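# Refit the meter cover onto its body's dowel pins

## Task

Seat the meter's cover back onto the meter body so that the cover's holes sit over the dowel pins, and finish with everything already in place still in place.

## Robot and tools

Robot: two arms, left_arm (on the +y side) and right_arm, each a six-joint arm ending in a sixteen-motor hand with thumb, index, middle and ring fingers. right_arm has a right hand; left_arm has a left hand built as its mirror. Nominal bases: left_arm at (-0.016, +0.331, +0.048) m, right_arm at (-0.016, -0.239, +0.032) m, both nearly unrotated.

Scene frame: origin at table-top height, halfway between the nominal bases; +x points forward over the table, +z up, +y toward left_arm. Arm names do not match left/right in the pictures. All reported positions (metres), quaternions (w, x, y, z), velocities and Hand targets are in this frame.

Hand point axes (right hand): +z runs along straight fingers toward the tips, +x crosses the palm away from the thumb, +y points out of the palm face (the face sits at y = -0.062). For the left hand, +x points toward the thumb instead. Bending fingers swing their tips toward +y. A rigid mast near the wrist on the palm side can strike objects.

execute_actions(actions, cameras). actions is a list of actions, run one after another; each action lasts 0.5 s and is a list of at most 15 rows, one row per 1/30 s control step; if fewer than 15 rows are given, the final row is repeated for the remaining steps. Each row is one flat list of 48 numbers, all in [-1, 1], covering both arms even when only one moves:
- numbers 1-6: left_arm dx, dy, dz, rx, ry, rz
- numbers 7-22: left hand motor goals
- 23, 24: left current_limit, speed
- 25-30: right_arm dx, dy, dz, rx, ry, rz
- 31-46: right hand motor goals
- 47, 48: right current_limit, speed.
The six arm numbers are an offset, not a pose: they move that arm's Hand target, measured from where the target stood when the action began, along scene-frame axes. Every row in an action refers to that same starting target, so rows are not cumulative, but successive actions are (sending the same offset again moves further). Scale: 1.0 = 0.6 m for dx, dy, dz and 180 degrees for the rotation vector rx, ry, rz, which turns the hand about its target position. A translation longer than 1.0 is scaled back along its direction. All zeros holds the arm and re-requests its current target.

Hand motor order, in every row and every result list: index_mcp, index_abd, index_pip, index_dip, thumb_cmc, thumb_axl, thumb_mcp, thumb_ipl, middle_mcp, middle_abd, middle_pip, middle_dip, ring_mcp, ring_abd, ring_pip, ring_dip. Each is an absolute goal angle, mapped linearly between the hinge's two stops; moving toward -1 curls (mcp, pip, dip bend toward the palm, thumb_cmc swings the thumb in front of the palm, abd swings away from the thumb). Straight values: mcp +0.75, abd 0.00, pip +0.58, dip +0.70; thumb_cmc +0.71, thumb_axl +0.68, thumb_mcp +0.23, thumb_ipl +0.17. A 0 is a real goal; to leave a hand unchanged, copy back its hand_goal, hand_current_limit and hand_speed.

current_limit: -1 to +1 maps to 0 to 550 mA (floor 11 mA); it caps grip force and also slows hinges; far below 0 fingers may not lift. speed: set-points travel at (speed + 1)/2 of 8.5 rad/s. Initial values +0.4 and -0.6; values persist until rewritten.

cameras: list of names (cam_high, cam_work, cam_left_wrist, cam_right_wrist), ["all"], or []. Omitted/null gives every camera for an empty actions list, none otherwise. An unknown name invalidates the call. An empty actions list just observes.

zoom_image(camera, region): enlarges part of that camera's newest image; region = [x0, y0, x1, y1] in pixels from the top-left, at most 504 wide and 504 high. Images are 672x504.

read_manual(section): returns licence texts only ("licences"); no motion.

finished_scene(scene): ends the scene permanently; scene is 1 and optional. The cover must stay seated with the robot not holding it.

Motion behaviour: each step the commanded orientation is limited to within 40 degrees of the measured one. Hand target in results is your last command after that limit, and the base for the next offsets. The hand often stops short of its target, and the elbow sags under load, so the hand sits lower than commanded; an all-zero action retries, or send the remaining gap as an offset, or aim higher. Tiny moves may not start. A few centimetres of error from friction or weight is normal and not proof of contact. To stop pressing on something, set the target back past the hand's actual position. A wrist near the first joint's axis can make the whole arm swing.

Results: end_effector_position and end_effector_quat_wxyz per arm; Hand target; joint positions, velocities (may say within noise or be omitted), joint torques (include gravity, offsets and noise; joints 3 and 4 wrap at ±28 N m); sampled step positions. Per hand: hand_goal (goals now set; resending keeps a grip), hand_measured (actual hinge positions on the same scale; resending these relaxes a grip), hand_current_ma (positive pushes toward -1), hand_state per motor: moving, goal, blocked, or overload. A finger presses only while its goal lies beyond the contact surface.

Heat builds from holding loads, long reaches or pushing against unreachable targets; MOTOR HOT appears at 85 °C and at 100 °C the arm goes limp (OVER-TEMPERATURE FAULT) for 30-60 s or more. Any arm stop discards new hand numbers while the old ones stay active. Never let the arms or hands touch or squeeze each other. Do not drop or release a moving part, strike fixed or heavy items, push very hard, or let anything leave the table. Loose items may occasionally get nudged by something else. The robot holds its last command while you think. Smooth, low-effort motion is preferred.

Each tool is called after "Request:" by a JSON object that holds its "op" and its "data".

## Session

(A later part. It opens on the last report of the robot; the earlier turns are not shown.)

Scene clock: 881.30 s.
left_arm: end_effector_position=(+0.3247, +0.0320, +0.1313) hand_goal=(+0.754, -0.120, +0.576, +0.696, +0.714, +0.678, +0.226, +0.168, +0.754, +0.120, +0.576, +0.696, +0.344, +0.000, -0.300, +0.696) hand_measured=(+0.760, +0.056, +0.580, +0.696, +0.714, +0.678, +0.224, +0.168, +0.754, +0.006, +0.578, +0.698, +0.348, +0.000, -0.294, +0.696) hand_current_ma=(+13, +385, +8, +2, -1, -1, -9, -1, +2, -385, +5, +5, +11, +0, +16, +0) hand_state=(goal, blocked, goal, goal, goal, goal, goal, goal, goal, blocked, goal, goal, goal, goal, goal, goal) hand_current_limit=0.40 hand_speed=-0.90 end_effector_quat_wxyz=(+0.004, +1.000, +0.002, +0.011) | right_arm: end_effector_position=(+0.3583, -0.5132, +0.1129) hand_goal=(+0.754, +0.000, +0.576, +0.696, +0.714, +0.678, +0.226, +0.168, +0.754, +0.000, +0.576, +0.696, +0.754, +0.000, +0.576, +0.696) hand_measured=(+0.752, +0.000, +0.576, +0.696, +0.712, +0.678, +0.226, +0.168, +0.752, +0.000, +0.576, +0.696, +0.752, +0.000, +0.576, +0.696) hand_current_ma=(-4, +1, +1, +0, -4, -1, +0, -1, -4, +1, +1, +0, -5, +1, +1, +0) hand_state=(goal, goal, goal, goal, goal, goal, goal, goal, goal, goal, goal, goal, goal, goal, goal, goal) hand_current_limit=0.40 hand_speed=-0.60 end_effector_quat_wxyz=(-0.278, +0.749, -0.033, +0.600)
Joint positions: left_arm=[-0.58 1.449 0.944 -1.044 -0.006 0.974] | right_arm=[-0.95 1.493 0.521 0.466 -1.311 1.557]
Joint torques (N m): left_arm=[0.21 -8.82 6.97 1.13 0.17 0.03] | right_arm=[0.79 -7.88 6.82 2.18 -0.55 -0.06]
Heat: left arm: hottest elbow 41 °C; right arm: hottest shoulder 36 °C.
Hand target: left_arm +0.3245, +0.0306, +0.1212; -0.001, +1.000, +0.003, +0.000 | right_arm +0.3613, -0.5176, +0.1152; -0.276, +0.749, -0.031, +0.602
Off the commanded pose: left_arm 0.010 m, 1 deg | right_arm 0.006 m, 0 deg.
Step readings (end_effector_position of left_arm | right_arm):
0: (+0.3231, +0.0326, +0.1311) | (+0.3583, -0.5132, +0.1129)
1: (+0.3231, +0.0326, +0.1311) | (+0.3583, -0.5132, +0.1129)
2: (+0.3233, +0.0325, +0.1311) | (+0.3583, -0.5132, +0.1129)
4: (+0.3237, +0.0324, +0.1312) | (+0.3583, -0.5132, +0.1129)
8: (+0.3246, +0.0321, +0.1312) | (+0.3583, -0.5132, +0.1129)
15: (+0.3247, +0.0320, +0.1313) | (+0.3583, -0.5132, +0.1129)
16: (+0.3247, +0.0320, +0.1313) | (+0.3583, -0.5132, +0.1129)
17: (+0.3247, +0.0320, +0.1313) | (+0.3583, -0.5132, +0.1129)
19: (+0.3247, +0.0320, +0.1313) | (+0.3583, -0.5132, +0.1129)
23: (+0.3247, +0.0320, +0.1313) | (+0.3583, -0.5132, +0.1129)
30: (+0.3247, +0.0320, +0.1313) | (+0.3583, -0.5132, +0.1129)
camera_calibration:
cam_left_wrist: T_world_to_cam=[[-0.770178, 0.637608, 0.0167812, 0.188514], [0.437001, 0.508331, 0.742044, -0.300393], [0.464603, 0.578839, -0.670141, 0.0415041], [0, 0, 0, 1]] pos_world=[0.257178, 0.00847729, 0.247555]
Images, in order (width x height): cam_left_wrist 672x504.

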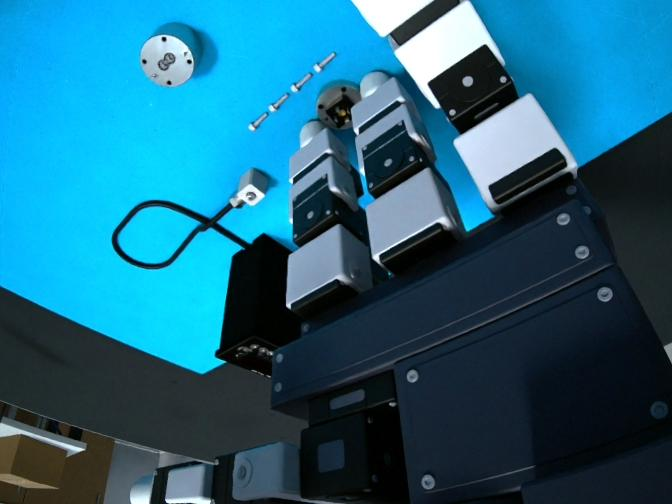

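Request:
{"op": "execute_actions", "data": {"actions": [[[0.0162,-0.0133,0.038,-0.0083,-0.0115,0,0.754,-0.12,0.576,0.696,0.714,0.678,0.226,0.168,0.754,0.12,0.576,0.696,0.343,0,-0.3,0.696,0.4,-0.9,0,0,0,0,0,0,0.754,0,0.576,0.696,0.714,0.678,0.226,0.168,0.754,0,0.576,0.696,0.754,0,0.576,0.696,0.4,-0.6]],[[0.0,0,0.03,0,0,0,0.754,-0.12,0.576,0.696,0.714,0.678,0.226,0.168,0.754,0.12,0.576,0.696,0.343,0,-0.3,0.696,0.4,-0.9,0,0,0,0,0,0,0.754,0,0.576,0.696,0.714,0.678,0.226,0.168,0.754,0,0.576,0.696,0.754,0,0.576,0.696,0.4,-0.6]]], "cameras": ["cam_left_wrist"]}}

Request:
{"op": "zoom_image", "data": {"camera": "cam_left_wrist", "region": [260, 40, 430, 170]}}

Scene clock: 903.23 s.
left_arm: end_effector_position=(+0.3215, +0.0337, +0.1386) hand_goal=(+0.754, -0.120, +0.576, +0.696, +0.714, +0.678, +0.226, +0.168, +0.754, +0.120, +0.576, +0.696, +0.344, +0.000, -0.300, +0.696) hand_measured=(+0.754, +0.056, +0.578, +0.696, +0.714, +0.678, +0.224, +0.168, +0.754, +0.008, +0.578, +0.698, +0.348, +0.000, -0.294, +0.696) hand_current_ma=(-2, +385, +2, +2, -1, -1, -9, -1, +1, -385, +4, +5, +11, +0, +16, +0) hand_state=(goal, blocked, goal, goal, goal, goal, goal, goal, goal, blocked, goal, goal, goal, goal, goal, goal) hand_current_limit=0.40 hand_speed=-0.90 end_effector_quat_wxyz=(-0.003, +1.000, +0.002, -0.001) | right_arm: end_effector_position=(+0.3583, -0.5132, +0.1129) hand_goal=(+0.754, +0.000, +0.576, +0.696, +0.714, +0.678, +0.226, +0.168, +0.754, +0.000, +0.576, +0.696, +0.754, +0.000, +0.576, +0.696) hand_measured=(+0.752, +0.000, +0.576, +0.696, +0.712, +0.678, +0.226, +0.168, +0.752, +0.000, +0.576, +0.696, +0.752, +0.000, +0.576, +0.696) hand_current_ma=(-4, +1, +1, +0, -4, -1, +0, -1, -4, +1, +1, +0, -5, +1, +1, +0) hand_state=(goal, goal, goal, goal, goal, goal, goal, goal, goal, goal, goal, goal, goal, goal, goal, goal) hand_current_limit=0.40 hand_speed=-0.60 end_effector_quat_wxyz=(-0.278, +0.749, -0.033, +0.600)
Joint positions: left_arm=[-0.58 1.445 0.966 -1.098 -0.004 0.974] | right_arm=[-0.95 1.493 0.521 0.466 -1.311 1.557]
Joint torques (N m): left_arm=[-0.03 -11.11 9.99 0.55 0.19 0.01] | right_arm=[1.08 -8.41 6.91 2.07 -0.57 -0.05]
Heat: left arm: hottest elbow 41 °C; right arm: hottest shoulder 36 °C.
Hand target: left_arm +0.3342, +0.0227, +0.1619; +0.012, +1.000, +0.003, +0.018 | right_arm +0.3613, -0.5176, +0.1152; -0.276, +0.749, -0.031, +0.602
Off the commanded pose: left_arm 0.029 m, 3 deg | right_arm 0.006 m, 0 deg.
Step readings (end_effector_position of left_arm | right_arm):
0: (+0.3247, +0.0320, +0.1313) | (+0.3583, -0.5132, +0.1129)
1: (+0.3247, +0.0320, +0.1313) | (+0.3583, -0.5132, +0.1129)
2: (+0.3247, +0.0320, +0.1313) | (+0.3583, -0.5132, +0.1129)
4: (+0.3247, +0.0320, +0.1313) | (+0.3583, -0.5132, +0.1129)
8: (+0.3250, +0.0318, +0.1316) | (+0.3583, -0.5132, +0.1129)
15: (+0.3249, +0.0319, +0.1316) | (+0.3583, -0.5132, +0.1129)
16: (+0.3249, +0.0319, +0.1317) | (+0.3583, -0.5132, +0.1129)
17: (+0.3245, +0.0321, +0.1320) | (+0.3583, -0.5132, +0.1129)
19: (+0.3225, +0.0330, +0.1329) | (+0.3583, -0.5132, +0.1129)
23: (+0.3211, +0.0340, +0.1352) | (+0.3583, -0.5132, +0.1129)
30: (+0.3216, +0.0337, +0.1386) | (+0.3583, -0.5132, +0.1129)
camera_calibration:
cam_left_wrist: T_world_to_cam=[[-0.769455, 0.637218, 0.0435024, 0.180848], [0.454572, 0.498514, 0.738138, -0.310157], [0.448669, 0.587739, -0.673245, 0.0521871], [0, 0, 0, 1]] pos_world=[0.256728, 0.0087054, 0.256206]
Images, in order (width x height): cam_left_wrist 672x504.

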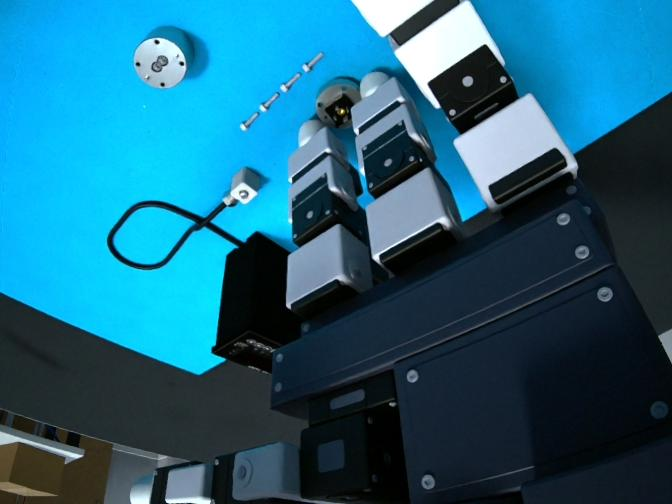

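Scaled by 2.965 from the camera's 672x504 image, which has a finer 960x720 frame.

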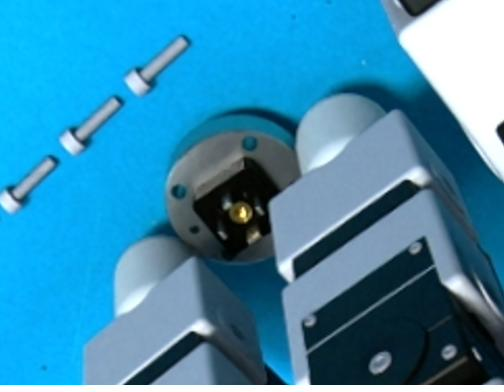

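Request:
{"op": "execute_actions", "data": {"actions": [[[0,0,0.03,0,0,0,0.754,-0.12,0.576,0.696,0.714,0.678,0.226,0.168,0.754,0.12,0.576,0.696,0.343,0,-0.3,0.696,0.4,-0.9,0,0,0,0,0,0,0.754,0,0.576,0.696,0.714,0.678,0.226,0.168,0.754,0,0.576,0.696,0.754,0,0.576,0.696,0.4,-0.6]],[[0.0,0,0.03,0,0,0,0.754,-0.12,0.576,0.696,0.714,0.678,0.226,0.168,0.754,0.12,0.576,0.696,0.343,0,-0.3,0.696,0.4,-0.9,0,0,0,0,0,0,0.754,0,0.576,0.696,0.714,0.678,0.226,0.168,0.754,0,0.576,0.696,0.754,0,0.576,0.696,0.4,-0.6]]], "cameras": ["cam_left_wrist"]}}

Request:
{"op": "zoom_image", "data": {"camera": "cam_left_wrist", "region": [260, 40, 430, 170]}}

Request:
{"op": "zoom_image", "data": {"camera": "cam_left_wrist", "region": [100, 0, 270, 130]}}

Scene clock: 921.63 s.
left_arm: end_effector_position=(+0.3231, +0.0326, +0.1754) hand_goal=(+0.754, -0.120, +0.576, +0.696, +0.714, +0.678, +0.226, +0.168, +0.754, +0.120, +0.576, +0.696, +0.344, +0.000, -0.300, +0.696) hand_measured=(+0.752, +0.056, +0.578, +0.696, +0.714, +0.678, +0.224, +0.168, +0.754, +0.008, +0.578, +0.698, +0.348, +0.000, -0.294, +0.696) hand_current_ma=(-3, +385, +2, +2, -1, -1, -9, -1, +1, -385, +4, +5, +11, +0, +16, +0) hand_state=(goal, blocked, goal, goal, goal, goal, goal, goal, goal, blocked, goal, goal, goal, goal, goal, goal) hand_current_limit=0.40 hand_speed=-0.90 end_effector_quat_wxyz=(-0.002, +1.000, +0.002, +0.000) | right_arm: end_effector_position=(+0.3583, -0.5132, +0.1129) hand_goal=(+0.754, +0.000, +0.576, +0.696, +0.714, +0.678, +0.226, +0.168, +0.754, +0.000, +0.576, +0.696, +0.754, +0.000, +0.576, +0.696) hand_measured=(+0.752, +0.000, +0.576, +0.696, +0.712, +0.678, +0.226, +0.168, +0.752, +0.000, +0.576, +0.696, +0.752, +0.000, +0.576, +0.696) hand_current_ma=(-4, +1, +1, +0, -4, -1, +0, -1, -4, +1, +1, +0, -5, +1, +1, +0) hand_state=(goal, goal, goal, goal, goal, goal, goal, goal, goal, goal, goal, goal, goal, goal, goal, goal) hand_current_limit=0.40 hand_speed=-0.60 end_effector_quat_wxyz=(-0.278, +0.749, -0.033, +0.600)
Joint positions: left_arm=[-0.58 1.405 1.03 -1.198 -0.004 0.974] | right_arm=[-0.95 1.493 0.521 0.466 -1.311 1.557]
Joint torques (N m): left_arm=[0.03 -10.58 10.28 0.65 0.17 0.02] | right_arm=[0.79 -7.88 7.05 1.99 -0.57 -0.04]
Heat: left arm: hottest elbow 42 °C; right arm: hottest shoulder 36 °C.
Hand target: left_arm +0.3342, +0.0227, +0.1979; +0.012, +1.000, +0.003, +0.018 | right_arm +0.3613, -0.5176, +0.1152; -0.276, +0.749, -0.031, +0.602
Off the commanded pose: left_arm 0.027 m, 3 deg | right_arm 0.006 m, 0 deg.
Step readings (end_effector_position of left_arm | right_arm):
0: (+0.3215, +0.0337, +0.1386) | (+0.3583, -0.5132, +0.1129)
1: (+0.3215, +0.0337, +0.1387) | (+0.3583, -0.5132, +0.1129)
2: (+0.3211, +0.0340, +0.1392) | (+0.3583, -0.5132, +0.1129)
4: (+0.3200, +0.0347, +0.1416) | (+0.3583, -0.5132, +0.1129)
8: (+0.3211, +0.0340, +0.1514) | (+0.3583, -0.5132, +0.1129)
15: (+0.3232, +0.0325, +0.1591) | (+0.3583, -0.5132, +0.1129)
16: (+0.3231, +0.0326, +0.1592) | (+0.3583, -0.5132, +0.1129)
17: (+0.3225, +0.0330, +0.1593) | (+0.3583, -0.5132, +0.1129)
19: (+0.3212, +0.0339, +0.1613) | (+0.3583, -0.5132, +0.1129)
23: (+0.3216, +0.0336, +0.1684) | (+0.3583, -0.5132, +0.1129)
30: (+0.3234, +0.0324, +0.1755) | (+0.3583, -0.5132, +0.1129)
camera_calibration:
cam_left_wrist: T_world_to_cam=[[-0.769617, 0.637272, 0.0396904, 0.181914], [0.452199, 0.500113, 0.738514, -0.336848], [0.450784, 0.586321, -0.673069, 0.0762937], [0, 0, 0, 1]] pos_world=[0.257935, 0.00780089, 0.292898]
Images, in order (width x height): cam_left_wrist 672x504.

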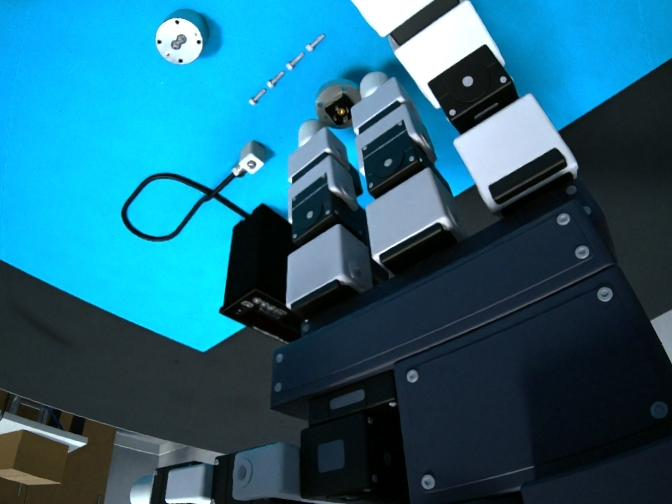

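Scaled by 2.965 from the camera's 672x504 image, which has a finer 960x720 frame.

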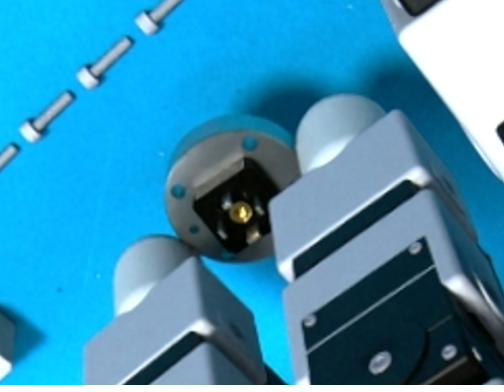

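Scaled by 2.965 from the camera's 672x504 image, which has a finer 960x720 frame.

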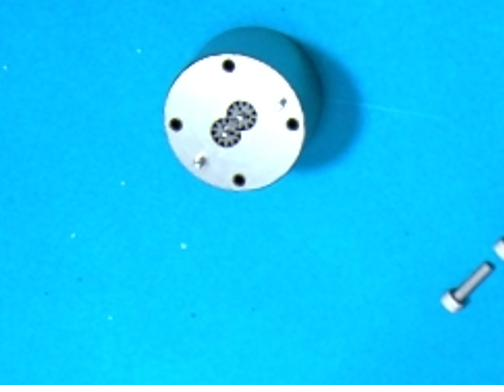

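Request:
{"op": "execute_actions", "data": {"actions": [[[0.0342,-0.0545,0,0,0,0.00815,0.754,-0.12,0.576,0.696,0.714,0.678,0.226,0.168,0.754,0.12,0.576,0.696,0.343,0,-0.3,0.696,0.4,-0.9,0,0,0,0,0,0,0.754,0,0.576,0.696,0.714,0.678,0.226,0.168,0.754,0,0.576,0.696,0.754,0,0.576,0.696,0.4,-0.6]],[[0.0342,-0.0545,0,0,0,0.00815,0.754,-0.12,0.576,0.696,0.714,0.678,0.226,0.168,0.754,0.12,0.576,0.696,0.343,0,-0.3,0.696,0.4,-0.9,0,0,0,0,0,0,0.754,0,0.576,0.696,0.714,0.678,0.226,0.168,0.754,0,0.576,0.696,0.754,0,0.576,0.696,0.4,-0.6]],[[0.0342,-0.0545,0,0,0,0.00815,0.754,-0.12,0.576,0.696,0.714,0.678,0.226,0.168,0.754,0.12,0.576,0.696,0.343,0,-0.3,0.696,0.4,-0.9,0,0,0,0,0,0,0.754,0,0.576,0.696,0.714,0.678,0.226,0.168,0.754,0,0.576,0.696,0.754,0,0.576,0.696,0.4,-0.6]]], "cameras": ["cam_left_wrist","cam_work"]}}

Request:
{"op": "zoom_image", "data": {"camera": "cam_left_wrist", "region": [260, 30, 430, 160]}}

Scene clock: 995.00 s.
left_arm: end_effector_position=(+0.3856, -0.0635, +0.1870) hand_goal=(+0.754, -0.120, +0.576, +0.696, +0.714, +0.678, +0.226, +0.168, +0.754, +0.120, +0.576, +0.696, +0.344, +0.000, -0.300, +0.696) hand_measured=(+0.752, +0.056, +0.576, +0.696, +0.714, +0.678, +0.224, +0.168, +0.756, +0.008, +0.578, +0.698, +0.348, +0.000, -0.294, +0.696) hand_current_ma=(-6, +385, +0, +2, +0, -1, -9, -1, +4, -385, +4, +5, +11, +0, +16, +0) hand_state=(goal, blocked, goal, goal, goal, goal, goal, goal, goal, blocked, goal, goal, goal, goal, goal, goal) hand_current_limit=0.40 hand_speed=-0.90 end_effector_quat_wxyz=(+0.006, +0.999, +0.038, +0.009) | right_arm: end_effector_position=(+0.3583, -0.5132, +0.1129) hand_goal=(+0.754, +0.000, +0.576, +0.696, +0.714, +0.678, +0.226, +0.168, +0.754, +0.000, +0.576, +0.696, +0.754, +0.000, +0.576, +0.696) hand_measured=(+0.752, +0.000, +0.576, +0.696, +0.712, +0.678, +0.226, +0.168, +0.752, +0.000, +0.576, +0.696, +0.752, +0.000, +0.576, +0.696) hand_current_ma=(-4, +1, +1, +0, -4, -1, +0, -1, -4, +1, +1, +0, -5, +1, +1, +0) hand_state=(goal, goal, goal, goal, goal, goal, goal, goal, goal, goal, goal, goal, goal, goal, goal, goal) hand_current_limit=0.40 hand_speed=-0.60 end_effector_quat_wxyz=(-0.278, +0.749, -0.033, +0.600)
Joint positions: left_arm=[-0.683 1.643 1.329 -1.235 -0.004 0.799] | right_arm=[-0.95 1.493 0.521 0.466 -1.311 1.557]
Joint torques (N m): left_arm=[-0.5 -13.04 10.78 0.69 -0.09 -0.08] | right_arm=[1.08 -8 6.94 2.09 -0.54 -0.03]
Heat: left arm: hottest elbow 47 °C; right arm: hottest shoulder 36 °C.
Hand target: left_arm +0.3958, -0.0754, +0.1978; +0.011, +0.999, +0.041, +0.018 | right_arm +0.3613, -0.5176, +0.1152; -0.276, +0.749, -0.031, +0.602
Off the commanded pose: left_arm 0.019 m, 1 deg | right_arm 0.006 m, 0 deg.
Step readings (end_effector_position of left_arm | right_arm):
0: (+0.3230, +0.0327, +0.1754) | (+0.3583, -0.5132, +0.1129)
1: (+0.3233, +0.0325, +0.1757) | (+0.3583, -0.5132, +0.1129)
2: (+0.3238, +0.0317, +0.1766) | (+0.3583, -0.5132, +0.1129)
4: (+0.3284, +0.0265, +0.1805) | (+0.3583, -0.5132, +0.1129)
8: (+0.3401, +0.0090, +0.1889) | (+0.3583, -0.5132, +0.1129)
15: (+0.3428, +0.0019, +0.1863) | (+0.3583, -0.5132, +0.1129)
16: (+0.3432, +0.0017, +0.1861) | (+0.3583, -0.5132, +0.1129)
17: (+0.3441, +0.0006, +0.1860) | (+0.3583, -0.5132, +0.1129)
19: (+0.3496, -0.0056, +0.1867) | (+0.3583, -0.5132, +0.1129)
23: (+0.3615, -0.0236, +0.1876) | (+0.3583, -0.5132, +0.1129)
30: (+0.3631, -0.0306, +0.1851) | (+0.3583, -0.5132, +0.1129)
31: (+0.3635, -0.0308, +0.1853) | (+0.3583, -0.5132, +0.1129)
32: (+0.3644, -0.0315, +0.1858) | (+0.3583, -0.5132, +0.1129)
34: (+0.3706, -0.0383, +0.1880) | (+0.3583, -0.5132, +0.1129)
38: (+0.3840, -0.0565, +0.1902) | (+0.3583, -0.5132, +0.1129)
45: (+0.3845, -0.0631, +0.1856) | (+0.3583, -0.5132, +0.1129)
camera_calibration:
cam_left_wrist: T_world_to_cam=[[-0.813814, 0.580898, 0.0162616, 0.30864], [0.401739, 0.54216, 0.738017, -0.303321], [0.419896, 0.607141, -0.674586, 0.125712], [0, 0, 0, 1]] pos_world=[0.320245, -0.0911651, 0.303641]
Images, in order (width x height): cam_work 672x504, cam_left_wrist 672x504.

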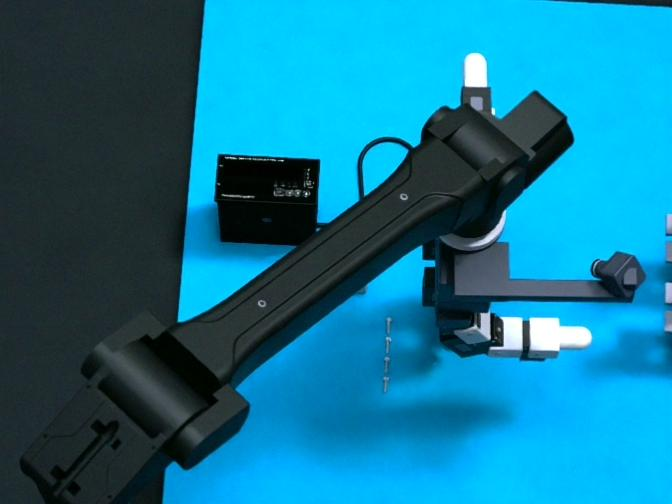

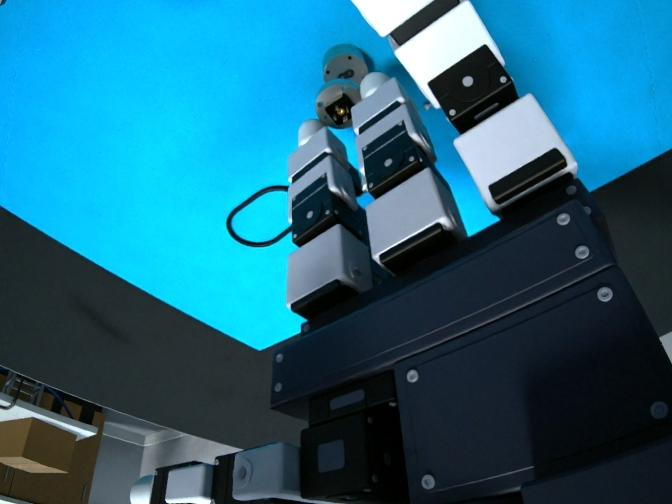

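Scaled by 2.965 from the camera's 672x504 image, which has a finer 960x720 frame.

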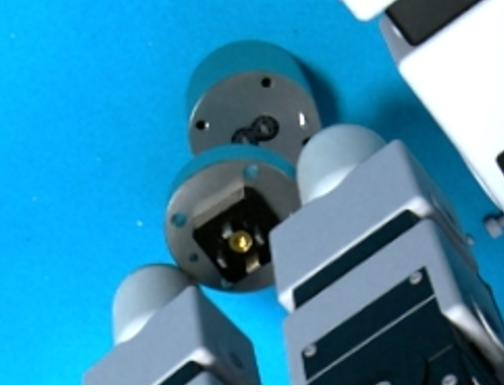

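Request:
{"op": "execute_actions", "data": {"actions": [[[-0.0233,0.014,-0.035,0.0089,0.0109,0,0.754,-0.12,0.576,0.696,0.714,0.678,0.226,0.168,0.754,0.12,0.576,0.696,0.343,0,-0.3,0.696,0.4,-0.9,0,0,0,0,0,0,0.754,0,0.576,0.696,0.714,0.678,0.226,0.168,0.754,0,0.576,0.696,0.754,0,0.576,0.696,0.4,-0.6]],[[0,0,-0.028,0,0,0,0.754,-0.12,0.576,0.696,0.714,0.678,0.226,0.168,0.754,0.12,0.576,0.696,0.343,0,-0.3,0.696,0.4,-0.9,0,0,0,0,0,0,0.754,0,0.576,0.696,0.714,0.678,0.226,0.168,0.754,0,0.576,0.696,0.754,0,0.576,0.696,0.4,-0.6]]], "cameras": ["cam_left_wrist"]}}

Request:
{"op": "zoom_image", "data": {"camera": "cam_left_wrist", "region": [260, 30, 430, 160]}}

Scene clock: 1040.10 s.
left_arm: end_effector_position=(+0.3831, -0.0612, +0.1663) hand_goal=(+0.754, -0.120, +0.576, +0.696, +0.714, +0.678, +0.226, +0.168, +0.754, +0.120, +0.576, +0.696, +0.344, +0.000, -0.300, +0.696) hand_measured=(+0.752, +0.056, +0.576, +0.696, +0.714, +0.678, +0.224, +0.168, +0.756, +0.008, +0.578, +0.698, +0.348, +0.000, -0.294, +0.696) hand_current_ma=(-6, +385, +0, +2, +0, -1, -9, -1, +4, -385, +4, +5, +11, +0, +16, +0) hand_state=(goal, blocked, goal, goal, goal, goal, goal, goal, goal, blocked, goal, goal, goal, goal, goal, goal) hand_current_limit=0.40 hand_speed=-0.90 end_effector_quat_wxyz=(-0.001, +0.999, +0.040, +0.001) | right_arm: end_effector_position=(+0.3583, -0.5132, +0.1129) hand_goal=(+0.754, +0.000, +0.576, +0.696, +0.714, +0.678, +0.226, +0.168, +0.754, +0.000, +0.576, +0.696, +0.754, +0.000, +0.576, +0.696) hand_measured=(+0.752, +0.000, +0.576, +0.696, +0.712, +0.678, +0.226, +0.168, +0.752, +0.000, +0.576, +0.696, +0.752, +0.000, +0.576, +0.696) hand_current_ma=(-4, +1, +1, +0, -4, -1, +0, -1, -4, +1, +1, +0, -5, +1, +1, +0) hand_state=(goal, goal, goal, goal, goal, goal, goal, goal, goal, goal, goal, goal, goal, goal, goal, goal) hand_current_limit=0.40 hand_speed=-0.60 end_effector_quat_wxyz=(-0.278, +0.749, -0.033, +0.600)
Joint positions: left_arm=[-0.683 1.664 1.302 -1.209 -0.004 0.794] | right_arm=[-0.95 1.493 0.521 0.466 -1.311 1.557]
Joint torques (N m): left_arm=[-0.97 -12.81 7.05 1.51 -0.11 -0.08] | right_arm=[1.14 -7.94 6.9 1.96 -0.54 -0.01]
Heat: left arm: hottest elbow 48 °C; right arm: hottest shoulder 36 °C.
Hand target: left_arm +0.3818, -0.0670, +0.1602; -0.003, +0.999, +0.041, +0.002 | right_arm +0.3613, -0.5176, +0.1152; -0.276, +0.749, -0.031, +0.602
Off the commanded pose: left_arm 0.009 m, 0 deg | right_arm 0.006 m, 0 deg.
Step readings (end_effector_position of left_arm | right_arm):
0: (+0.3856, -0.0635, +0.1870) | (+0.3583, -0.5132, +0.1129)
1: (+0.3856, -0.0635, +0.1870) | (+0.3583, -0.5132, +0.1129)
2: (+0.3856, -0.0635, +0.1870) | (+0.3583, -0.5132, +0.1129)
4: (+0.3857, -0.0635, +0.1870) | (+0.3583, -0.5132, +0.1129)
8: (+0.3859, -0.0634, +0.1870) | (+0.3583, -0.5132, +0.1129)
15: (+0.3858, -0.0635, +0.1870) | (+0.3583, -0.5132, +0.1129)
16: (+0.3858, -0.0635, +0.1870) | (+0.3583, -0.5132, +0.1129)
17: (+0.3856, -0.0633, +0.1863) | (+0.3583, -0.5132, +0.1129)
19: (+0.3851, -0.0629, +0.1838) | (+0.3583, -0.5132, +0.1129)
23: (+0.3832, -0.0613, +0.1742) | (+0.3583, -0.5132, +0.1129)
30: (+0.3829, -0.0610, +0.1662) | (+0.3583, -0.5132, +0.1129)
camera_calibration:
cam_left_wrist: T_world_to_cam=[[-0.816427, 0.576229, 0.0375118, 0.302876], [0.410996, 0.534229, 0.738703, -0.292437], [0.405622, 0.618514, -0.672987, 0.117284], [0, 0, 0, 1]] pos_world=[0.319893, -0.090839, 0.283593]
Images, in order (width x height): cam_left_wrist 672x504.

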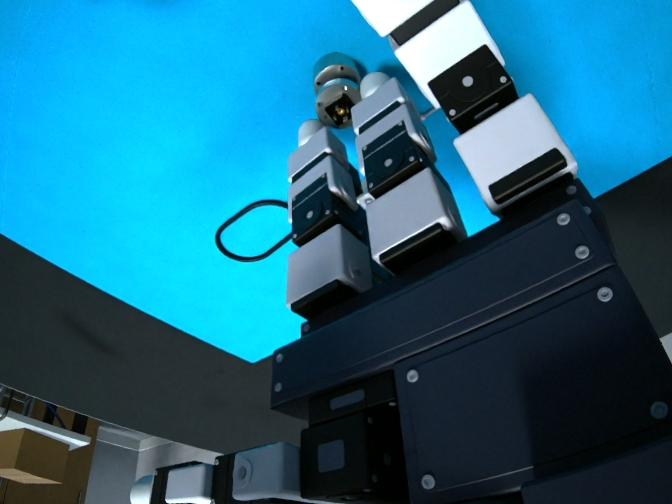

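Scaled by 2.965 from the camera's 672x504 image, which has a finer 960x720 frame.

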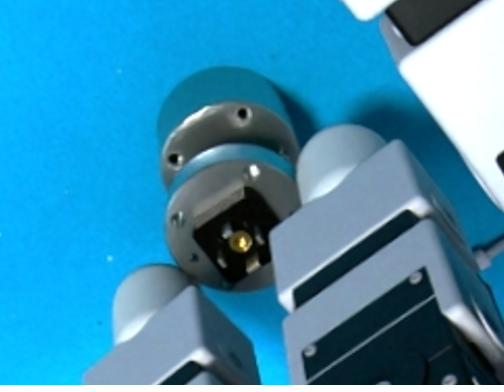

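Request:
{"op": "execute_actions", "data": {"actions": [[[-0.0045,-0.009,-0.01,0,0,0,0.754,-0.12,0.576,0.696,0.714,0.678,0.226,0.168,0.754,0.12,0.576,0.696,0.343,0,-0.3,0.696,0.4,-0.9,0,0,0,0,0,0,0.754,0,0.576,0.696,0.714,0.678,0.226,0.168,0.754,0,0.576,0.696,0.754,0,0.576,0.696,0.4,-0.6]]], "cameras": ["cam_left_wrist"]}}

Request:
{"op": "zoom_image", "data": {"camera": "cam_left_wrist", "region": [290, 40, 390, 140]}}

Scene clock: 1064.03 s.
left_arm: end_effector_position=(+0.3811, -0.0685, +0.1648) hand_goal=(+0.754, -0.120, +0.576, +0.696, +0.714, +0.678, +0.226, +0.168, +0.754, +0.120, +0.576, +0.696, +0.344, +0.000, -0.300, +0.696) hand_measured=(+0.752, +0.056, +0.576, +0.696, +0.714, +0.678, +0.224, +0.168, +0.756, +0.008, +0.578, +0.698, +0.348, +0.000, -0.294, +0.696) hand_current_ma=(-6, +385, +0, +2, +0, -1, -9, -1, +4, -385, +4, +5, +11, +0, +16, +0) hand_state=(goal, blocked, goal, goal, goal, goal, goal, goal, goal, blocked, goal, goal, goal, goal, goal, goal) hand_current_limit=0.40 hand_speed=-0.90 end_effector_quat_wxyz=(+0.002, +0.999, +0.039, +0.005) | right_arm: end_effector_position=(+0.3583, -0.5132, +0.1129) hand_goal=(+0.754, +0.000, +0.576, +0.696, +0.714, +0.678, +0.226, +0.168, +0.754, +0.000, +0.576, +0.696, +0.754, +0.000, +0.576, +0.696) hand_measured=(+0.752, +0.000, +0.576, +0.696, +0.712, +0.678, +0.226, +0.168, +0.752, +0.000, +0.576, +0.696, +0.752, +0.000, +0.576, +0.696) hand_current_ma=(-4, +1, +1, +0, -4, -1, +0, -1, -4, +1, +1, +0, -5, +1, +1, +0) hand_state=(goal, goal, goal, goal, goal, goal, goal, goal, goal, goal, goal, goal, goal, goal, goal, goal) hand_current_limit=0.40 hand_speed=-0.60 end_effector_quat_wxyz=(-0.278, +0.749, -0.033, +0.600)
Joint positions: left_arm=[-0.697 1.668 1.302 -1.196 -0.004 0.782] | right_arm=[-0.95 1.493 0.521 0.466 -1.311 1.557]
Joint torques (N m): left_arm=[-0.15 -12.45 6.8 1.52 -0.06 -0.04] | right_arm=[0.85 -8.06 6.8 2.09 -0.57 -0.06]
Heat: left arm: hottest elbow 45 °C; right arm: hottest shoulder 36 °C.
Hand target: left_arm +0.3792, -0.0724, +0.1541; -0.003, +0.999, +0.041, +0.002 | right_arm +0.3613, -0.5176, +0.1152; -0.276, +0.749, -0.031, +0.602
Off the commanded pose: left_arm 0.011 m, 1 deg | right_arm 0.006 m, 0 deg.
Step readings (end_effector_position of left_arm | right_arm):
0: (+0.3831, -0.0612, +0.1663) | (+0.3583, -0.5132, +0.1129)
1: (+0.3831, -0.0612, +0.1663) | (+0.3583, -0.5132, +0.1129)
2: (+0.3829, -0.0618, +0.1663) | (+0.3583, -0.5132, +0.1129)
4: (+0.3830, -0.0634, +0.1664) | (+0.3583, -0.5132, +0.1129)
8: (+0.3823, -0.0666, +0.1663) | (+0.3583, -0.5132, +0.1129)
15: (+0.3811, -0.0686, +0.1650) | (+0.3583, -0.5132, +0.1129)
camera_calibration:
cam_left_wrist: T_world_to_cam=[[-0.815416, 0.578181, 0.0283384, 0.306716], [0.406665, 0.53731, 0.738865, -0.284837], [0.411971, 0.614007, -0.673257, 0.118985], [0, 0, 0, 1]] pos_world=[0.316916, -0.0973491, 0.281872]
Images, in order (width x height): cam_left_wrist 672x504.

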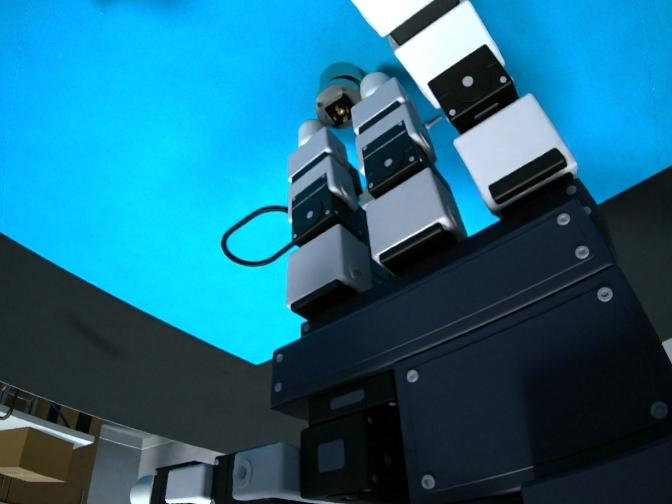

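Scaled by 5.040 from the camera's 672x504 image, which has a finer 960x720 frame.

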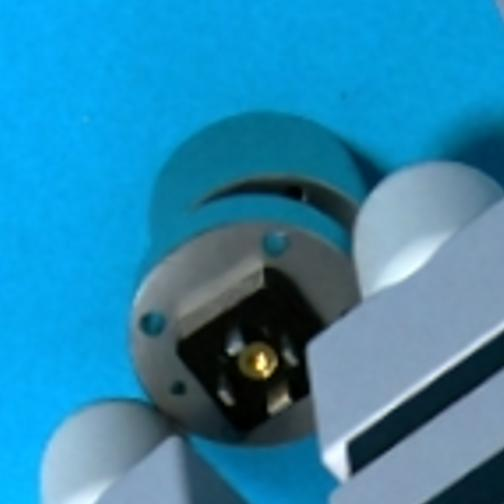

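Request:
{"op": "execute_actions", "data": {"actions": [[[0,0,-0.008,0,0,0,0.775,-0.044,0.576,0.696,0.714,0.678,0.226,0.168,0.775,0.108,0.576,0.696,0.343,0,-0.3,0.696,0.4,-0.9,0,0,0,0,0,0,0.754,0,0.576,0.696,0.714,0.678,0.226,0.168,0.754,0,0.576,0.696,0.754,0,0.576,0.696,0.4,-0.6]]], "cameras": ["cam_left_wrist"]}}

Request:
{"op": "zoom_image", "data": {"camera": "cam_left_wrist", "region": [290, 40, 390, 140]}}

Scene clock: 1090.30 s.
left_arm: end_effector_position=(+0.3805, -0.0679, +0.1584) hand_goal=(+0.776, -0.044, +0.576, +0.696, +0.714, +0.678, +0.226, +0.168, +0.776, +0.108, +0.576, +0.696, +0.344, +0.000, -0.300, +0.696) hand_measured=(+0.764, +0.056, +0.576, +0.696, +0.714, +0.678, +0.224, +0.168, +0.776, +0.008, +0.578, +0.698, +0.348, +0.000, -0.294, +0.696) hand_current_ma=(-33, +344, +0, +2, +0, -1, -9, -1, -1, -349, +4, +5, +11, +0, +16, +0) hand_state=(goal, blocked, goal, goal, goal, goal, goal, goal, goal, blocked, goal, goal, goal, goal, goal, goal) hand_current_limit=0.40 hand_speed=-0.90 end_effector_quat_wxyz=(+0.000, +0.999, +0.040, +0.004) | right_arm: end_effector_position=(+0.3583, -0.5132, +0.1129) hand_goal=(+0.754, +0.000, +0.576, +0.696, +0.714, +0.678, +0.226, +0.168, +0.754, +0.000, +0.576, +0.696, +0.754, +0.000, +0.576, +0.696) hand_measured=(+0.752, +0.000, +0.576, +0.696, +0.712, +0.678, +0.226, +0.168, +0.752, +0.000, +0.576, +0.696, +0.752, +0.000, +0.576, +0.696) hand_current_ma=(-4, +1, +1, +0, -4, -1, +0, -1, -4, +1, +1, +0, -5, +1, +1, +0) hand_state=(goal, goal, goal, goal, goal, goal, goal, goal, goal, goal, goal, goal, goal, goal, goal, goal) hand_current_limit=0.40 hand_speed=-0.60 end_effector_quat_wxyz=(-0.278, +0.749, -0.033, +0.600)
Joint positions: left_arm=[-0.697 1.674 1.292 -1.183 -0.004 0.781] | right_arm=[-0.95 1.493 0.521 0.466 -1.311 1.557]
Joint torques (N m): left_arm=[-0.56 -12.98 6.95 1.4 -0.07 -0.07] | right_arm=[0.79 -8.53 6.94 2.09 -0.53 -0.05]
Heat: left arm: hottest elbow 43 °C; right arm: hottest shoulder 36 °C.
Hand target: left_arm +0.3792, -0.0723, +0.1494; -0.003, +0.999, +0.041, +0.002 | right_arm +0.3613, -0.5176, +0.1152; -0.276, +0.749, -0.031, +0.602
Off the commanded pose: left_arm 0.010 m, 1 deg | right_arm 0.006 m, 0 deg.
Step readings (end_effector_position of left_arm | right_arm):
0: (+0.3811, -0.0685, +0.1648) | (+0.3583, -0.5132, +0.1129)
1: (+0.3810, -0.0684, +0.1647) | (+0.3583, -0.5132, +0.1129)
2: (+0.3811, -0.0685, +0.1644) | (+0.3583, -0.5132, +0.1129)
4: (+0.3810, -0.0684, +0.1634) | (+0.3583, -0.5132, +0.1129)
8: (+0.3804, -0.0679, +0.1604) | (+0.3583, -0.5132, +0.1129)
15: (+0.3804, -0.0679, +0.1584) | (+0.3583, -0.5132, +0.1129)
camera_calibration:
cam_left_wrist: T_world_to_cam=[[-0.815504, 0.577881, 0.0317302, 0.305536], [0.408416, 0.535777, 0.739012, -0.280898], [0.410061, 0.615626, -0.672944, 0.115297], [0, 0, 0, 1]] pos_world=[0.31661, -0.0970445, 0.27548]
Images, in order (width x height): cam_left_wrist 672x504.

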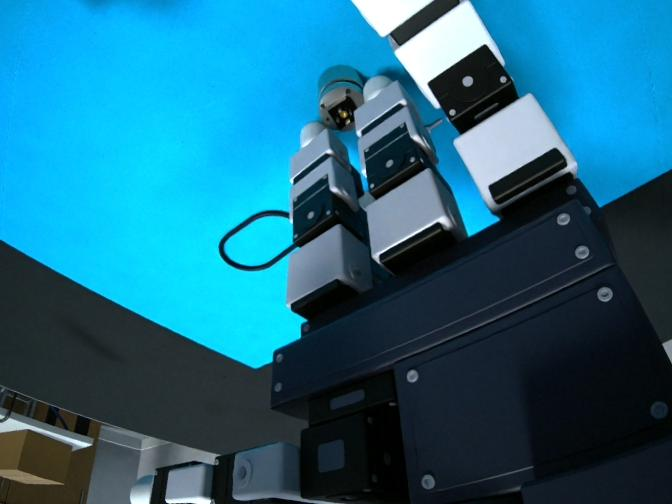

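Scaled by 5.040 from the camera's 672x504 image, which has a finer 960x720 frame.

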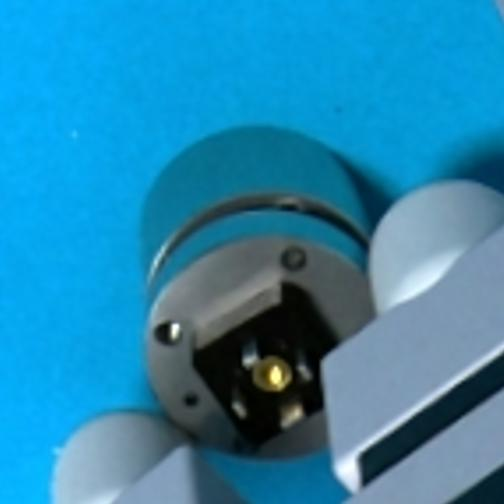

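Request:
{"op": "execute_actions", "data": {"actions": [[[0,0,0,0,0,0,0.792,-0.044,0.576,0.696,0.714,0.678,0.226,0.168,0.766,0.108,0.576,0.696,0.343,0,-0.3,0.696,0.4,-0.9,0,0,0,0,0,0,0.754,0,0.576,0.696,0.714,0.678,0.226,0.168,0.754,0,0.576,0.696,0.754,0,0.576,0.696,0.4,-0.6]]], "cameras": ["cam_left_wrist"]}}

Request:
{"op": "zoom_image", "data": {"camera": "cam_left_wrist", "region": [290, 40, 390, 140]}}

Scene clock: 1118.80 s.
left_arm: end_effector_position=(+0.3805, -0.0679, +0.1584) hand_goal=(+0.792, -0.044, +0.576, +0.696, +0.714, +0.678, +0.226, +0.168, +0.766, +0.108, +0.576, +0.696, +0.344, +0.000, -0.300, +0.696) hand_measured=(+0.794, +0.056, +0.578, +0.696, +0.714, +0.678, +0.224, +0.168, +0.760, +0.008, +0.574, +0.696, +0.348, +0.000, -0.294, +0.696) hand_current_ma=(+4, +344, +2, +2, +0, -1, -9, -1, -15, -347, -4, +1, +11, +0, +16, +0) hand_state=(goal, blocked, goal, goal, goal, goal, goal, goal, goal, blocked, goal, goal, goal, goal, goal, goal) hand_current_limit=0.40 hand_speed=-0.90 end_effector_quat_wxyz=(+0.000, +0.999, +0.040, +0.004) | right_arm: end_effector_position=(+0.3583, -0.5132, +0.1129) hand_goal=(+0.754, +0.000, +0.576, +0.696, +0.714, +0.678, +0.226, +0.168, +0.754, +0.000, +0.576, +0.696, +0.754, +0.000, +0.576, +0.696) hand_measured=(+0.752, +0.000, +0.576, +0.696, +0.712, +0.678, +0.226, +0.168, +0.752, +0.000, +0.576, +0.696, +0.752, +0.000, +0.576, +0.696) hand_current_ma=(-4, +1, +1, +0, -4, -1, +0, -1, -4, +1, +1, +0, -5, +1, +1, +0) hand_state=(goal, goal, goal, goal, goal, goal, goal, goal, goal, goal, goal, goal, goal, goal, goal, goal) hand_current_limit=0.40 hand_speed=-0.60 end_effector_quat_wxyz=(-0.278, +0.749, -0.033, +0.600)
Joint positions: left_arm=[-0.697 1.674 1.292 -1.183 -0.004 0.781] | right_arm=[-0.95 1.493 0.521 0.466 -1.311 1.557]
Joint torques (N m): left_arm=[-0.5 -12.92 6.84 1.51 -0.09 -0.08] | right_arm=[1.08 -7.88 6.87 2.14 -0.58 -0.06]
Heat: left arm: hottest elbow 42 °C; right arm: hottest shoulder 36 °C.
Hand target: left_arm +0.3792, -0.0723, +0.1494; -0.003, +0.999, +0.041, +0.002 | right_arm +0.3613, -0.5176, +0.1152; -0.276, +0.749, -0.031, +0.602
Off the commanded pose: left_arm 0.010 m, 1 deg | right_arm 0.006 m, 0 deg.
Step readings (end_effector_position of left_arm | right_arm):
0: (+0.3805, -0.0679, +0.1584) | (+0.3583, -0.5132, +0.1129)
1: (+0.3805, -0.0679, +0.1584) | (+0.3583, -0.5132, +0.1129)
2: (+0.3805, -0.0679, +0.1584) | (+0.3583, -0.5132, +0.1129)
4: (+0.3805, -0.0679, +0.1584) | (+0.3583, -0.5132, +0.1129)
8: (+0.3805, -0.0679, +0.1584) | (+0.3583, -0.5132, +0.1129)
15: (+0.3805, -0.0679, +0.1584) | (+0.3583, -0.5132, +0.1129)
camera_calibration:
cam_left_wrist: T_world_to_cam=[[-0.815504, 0.577881, 0.0317302, 0.305536], [0.408416, 0.535777, 0.739012, -0.280898], [0.410061, 0.615626, -0.672944, 0.115297], [0, 0, 0, 1]] pos_world=[0.31661, -0.0970445, 0.27548]
Images, in order (width x height): cam_left_wrist 672x504.

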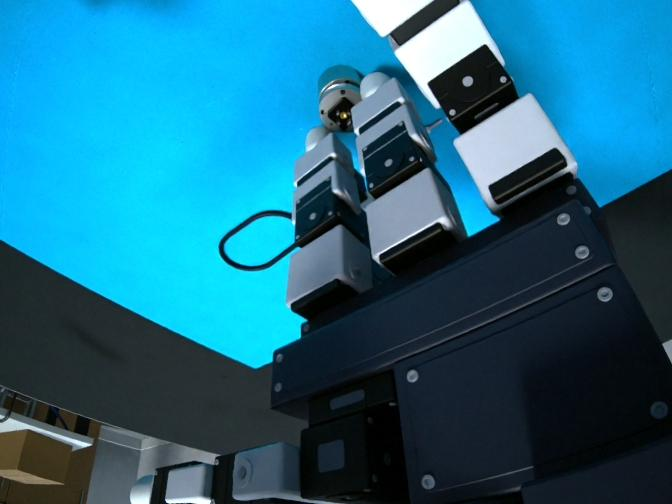

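Scaled by 5.040 from the camera's 672x504 image, which has a finer 960x720 frame.

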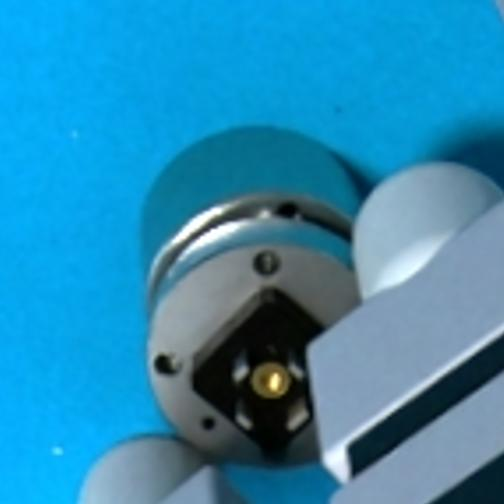

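Request:
{"op": "execute_actions", "data": {"actions": [[[0,0,0,0,0,0,0.768,-0.044,0.576,0.696,0.714,0.678,0.226,0.168,0.774,0.108,0.576,0.696,0.343,0,-0.3,0.696,0.4,-0.9,0,0,0,0,0,0,0.754,0,0.576,0.696,0.714,0.678,0.226,0.168,0.754,0,0.576,0.696,0.754,0,0.576,0.696,0.4,-0.6]]], "cameras": ["cam_left_wrist"]}}

Request:
{"op": "zoom_image", "data": {"camera": "cam_left_wrist", "region": [290, 40, 390, 140]}}

Scene clock: 1153.37 s.
left_arm: end_effector_position=(+0.3805, -0.0679, +0.1584) hand_goal=(+0.768, -0.044, +0.576, +0.696, +0.714, +0.678, +0.226, +0.168, +0.774, +0.108, +0.576, +0.696, +0.344, +0.000, -0.300, +0.696) hand_measured=(+0.766, +0.056, +0.578, +0.696, +0.714, +0.678, +0.224, +0.168, +0.772, +0.008, +0.574, +0.696, +0.348, +0.000, -0.294, +0.696) hand_current_ma=(-3, +344, +2, +2, +0, -1, -9, -1, -4, -347, -3, +0, +11, +0, +16, +0) hand_state=(goal, blocked, goal, goal, goal, goal, goal, goal, goal, blocked, goal, goal, goal, goal, goal, goal) hand_current_limit=0.40 hand_speed=-0.90 end_effector_quat_wxyz=(+0.000, +0.999, +0.040, +0.004) | right_arm: end_effector_position=(+0.3583, -0.5132, +0.1129) hand_goal=(+0.754, +0.000, +0.576, +0.696, +0.714, +0.678, +0.226, +0.168, +0.754, +0.000, +0.576, +0.696, +0.754, +0.000, +0.576, +0.696) hand_measured=(+0.752, +0.000, +0.576, +0.696, +0.712, +0.678, +0.226, +0.168, +0.752, +0.000, +0.576, +0.696, +0.752, +0.000, +0.576, +0.696) hand_current_ma=(-4, +1, +1, +0, -4, -1, +0, -1, -4, +1, +1, +0, -5, +1, +1, +0) hand_state=(goal, goal, goal, goal, goal, goal, goal, goal, goal, goal, goal, goal, goal, goal, goal, goal) hand_current_limit=0.40 hand_speed=-0.60 end_effector_quat_wxyz=(-0.278, +0.749, -0.033, +0.600)
Joint positions: left_arm=[-0.697 1.674 1.292 -1.183 -0.004 0.781] | right_arm=[-0.95 1.493 0.521 0.466 -1.311 1.557]
Joint torques (N m): left_arm=[-0.38 -12.75 6.84 1.58 -0.06 -0.07] | right_arm=[1.32 -8.29 6.94 2.1 -0.56 -0.07]
Heat: left arm: hottest elbow 41 °C; right arm: hottest shoulder 36 °C.
Hand target: left_arm +0.3792, -0.0723, +0.1494; -0.003, +0.999, +0.041, +0.002 | right_arm +0.3613, -0.5176, +0.1152; -0.276, +0.749, -0.031, +0.602
Off the commanded pose: left_arm 0.010 m, 1 deg | right_arm 0.006 m, 0 deg.
Step readings (end_effector_position of left_arm | right_arm):
0: (+0.3805, -0.0679, +0.1584) | (+0.3583, -0.5132, +0.1129)
1: (+0.3805, -0.0679, +0.1584) | (+0.3583, -0.5132, +0.1129)
2: (+0.3805, -0.0679, +0.1584) | (+0.3583, -0.5132, +0.1129)
4: (+0.3805, -0.0679, +0.1584) | (+0.3583, -0.5132, +0.1129)
8: (+0.3805, -0.0679, +0.1584) | (+0.3583, -0.5132, +0.1129)
15: (+0.3805, -0.0679, +0.1584) | (+0.3583, -0.5132, +0.1129)
camera_calibration:
cam_left_wrist: T_world_to_cam=[[-0.815504, 0.577881, 0.0317302, 0.305536], [0.408416, 0.535777, 0.739012, -0.280898], [0.410061, 0.615626, -0.672944, 0.115297], [0, 0, 0, 1]] pos_world=[0.31661, -0.0970445, 0.27548]
Images, in order (width x height): cam_left_wrist 672x504.

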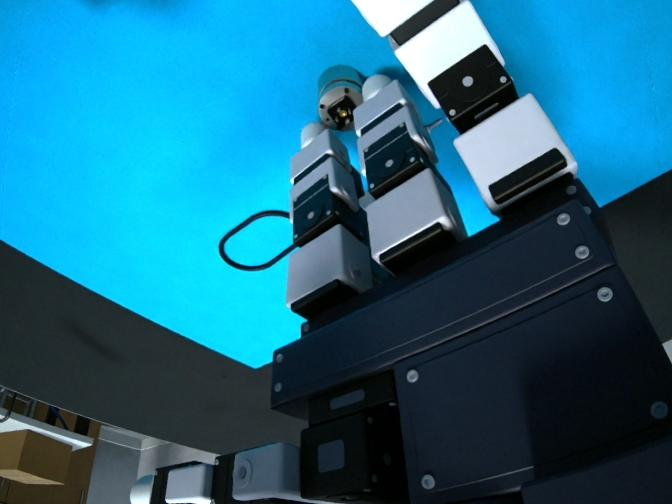

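Scaled by 5.040 from the camera's 672x504 image, which has a finer 960x720 frame.

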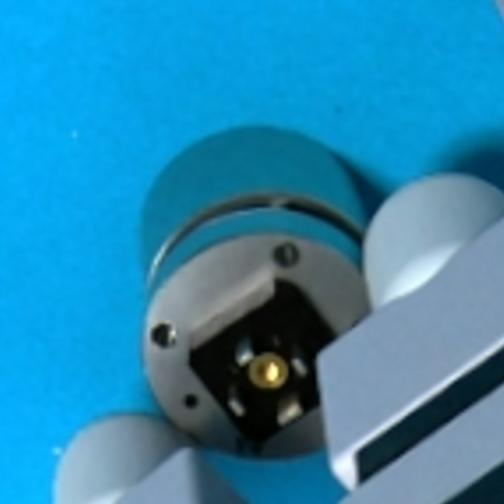

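Request:
{"op": "execute_actions", "data": {"actions": [[[0,0,-0.006,0,0,0,0.768,-0.044,0.576,0.696,0.714,0.678,0.226,0.168,0.774,0.108,0.576,0.696,0.343,0,-0.3,0.696,0.4,-0.9,0,0,0,0,0,0,0.754,0,0.576,0.696,0.714,0.678,0.226,0.168,0.754,0,0.576,0.696,0.754,0,0.576,0.696,0.4,-0.6]]], "cameras": ["cam_left_wrist"]}}

Request:
{"op": "zoom_image", "data": {"camera": "cam_left_wrist", "region": [290, 40, 390, 140]}}

Scene clock: 1165.43 s.
left_arm: end_effector_position=(+0.3810, -0.0683, +0.1577) hand_goal=(+0.768, -0.044, +0.576, +0.696, +0.714, +0.678, +0.226, +0.168, +0.774, +0.108, +0.576, +0.696, +0.344, +0.000, -0.300, +0.696) hand_measured=(+0.766, +0.056, +0.576, +0.696, +0.714, +0.678, +0.224, +0.168, +0.774, +0.008, +0.576, +0.696, +0.348, +0.000, -0.294, +0.696) hand_current_ma=(-3, +344, +2, +2, +0, -1, -9, -1, -1, -347, -1, +0, +11, +0, +16, +0) hand_state=(goal, blocked, goal, goal, goal, goal, goal, goal, goal, blocked, goal, goal, goal, goal, goal, goal) hand_current_limit=0.40 hand_speed=-0.90 end_effector_quat_wxyz=(+0.001, +0.999, +0.040, +0.005) | right_arm: end_effector_position=(+0.3583, -0.5132, +0.1129) hand_goal=(+0.754, +0.000, +0.576, +0.696, +0.714, +0.678, +0.226, +0.168, +0.754, +0.000, +0.576, +0.696, +0.754, +0.000, +0.576, +0.696) hand_measured=(+0.752, +0.000, +0.576, +0.696, +0.712, +0.678, +0.226, +0.168, +0.752, +0.000, +0.576, +0.696, +0.752, +0.000, +0.576, +0.696) hand_current_ma=(-4, +1, +1, +0, -4, -1, +0, -1, -4, +1, +1, +0, -5, +1, +1, +0) hand_state=(goal, goal, goal, goal, goal, goal, goal, goal, goal, goal, goal, goal, goal, goal, goal, goal) hand_current_limit=0.40 hand_speed=-0.60 end_effector_quat_wxyz=(-0.278, +0.749, -0.033, +0.600)
Joint positions: left_arm=[-0.697 1.674 1.29 -1.177 -0.005 0.781] | right_arm=[-0.95 1.493 0.521 0.466 -1.311 1.557]
Joint torques (N m): left_arm=[-0.85 -12.92 6.58 1.66 -0.07 -0.06] | right_arm=[1.08 -7.65 6.95 2.07 -0.55 -0.05]
Heat: left arm: hottest elbow 41 °C; right arm: hottest shoulder 36 °C.
Hand target: left_arm +0.3792, -0.0723, +0.1456; -0.004, +0.999, +0.041, +0.002 | right_arm +0.3613, -0.5176, +0.1152; -0.276, +0.749, -0.031, +0.602
Off the commanded pose: left_arm 0.013 m, 1 deg | right_arm 0.006 m, 0 deg.
Step readings (end_effector_position of left_arm | right_arm):
0: (+0.3805, -0.0679, +0.1584) | (+0.3583, -0.5132, +0.1129)
1: (+0.3805, -0.0679, +0.1584) | (+0.3583, -0.5132, +0.1129)
2: (+0.3806, -0.0681, +0.1585) | (+0.3583, -0.5132, +0.1129)
4: (+0.3809, -0.0683, +0.1580) | (+0.3583, -0.5132, +0.1129)
8: (+0.3810, -0.0683, +0.1577) | (+0.3583, -0.5132, +0.1129)
15: (+0.3810, -0.0683, +0.1577) | (+0.3583, -0.5132, +0.1129)
camera_calibration:
cam_left_wrist: T_world_to_cam=[[-0.815831, 0.577595, 0.0283483, 0.306793], [0.406126, 0.537361, 0.739124, -0.27948], [0.411681, 0.614514, -0.672972, 0.11412], [0, 0, 0, 1]] pos_world=[0.316814, -0.0971488, 0.274673]
Images, in order (width x height): cam_left_wrist 672x504.

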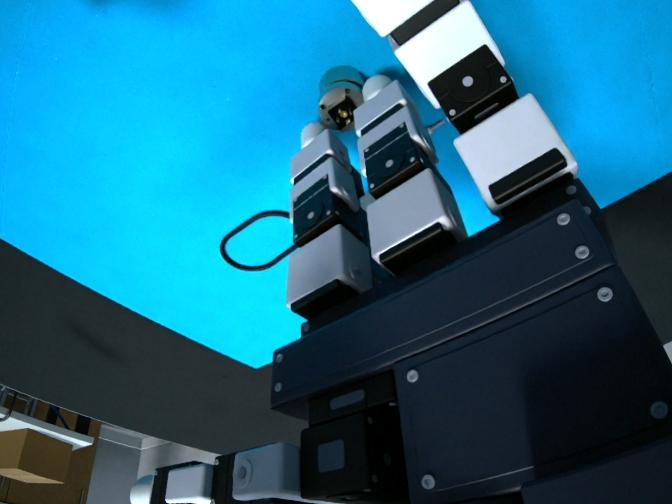

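Scaled by 5.040 from the camera's 672x504 image, which has a finer 960x720 frame.

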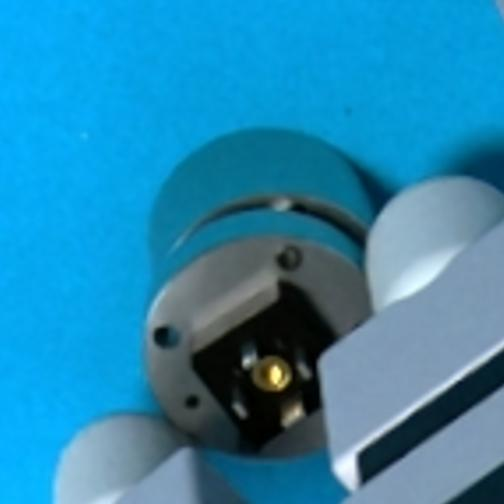

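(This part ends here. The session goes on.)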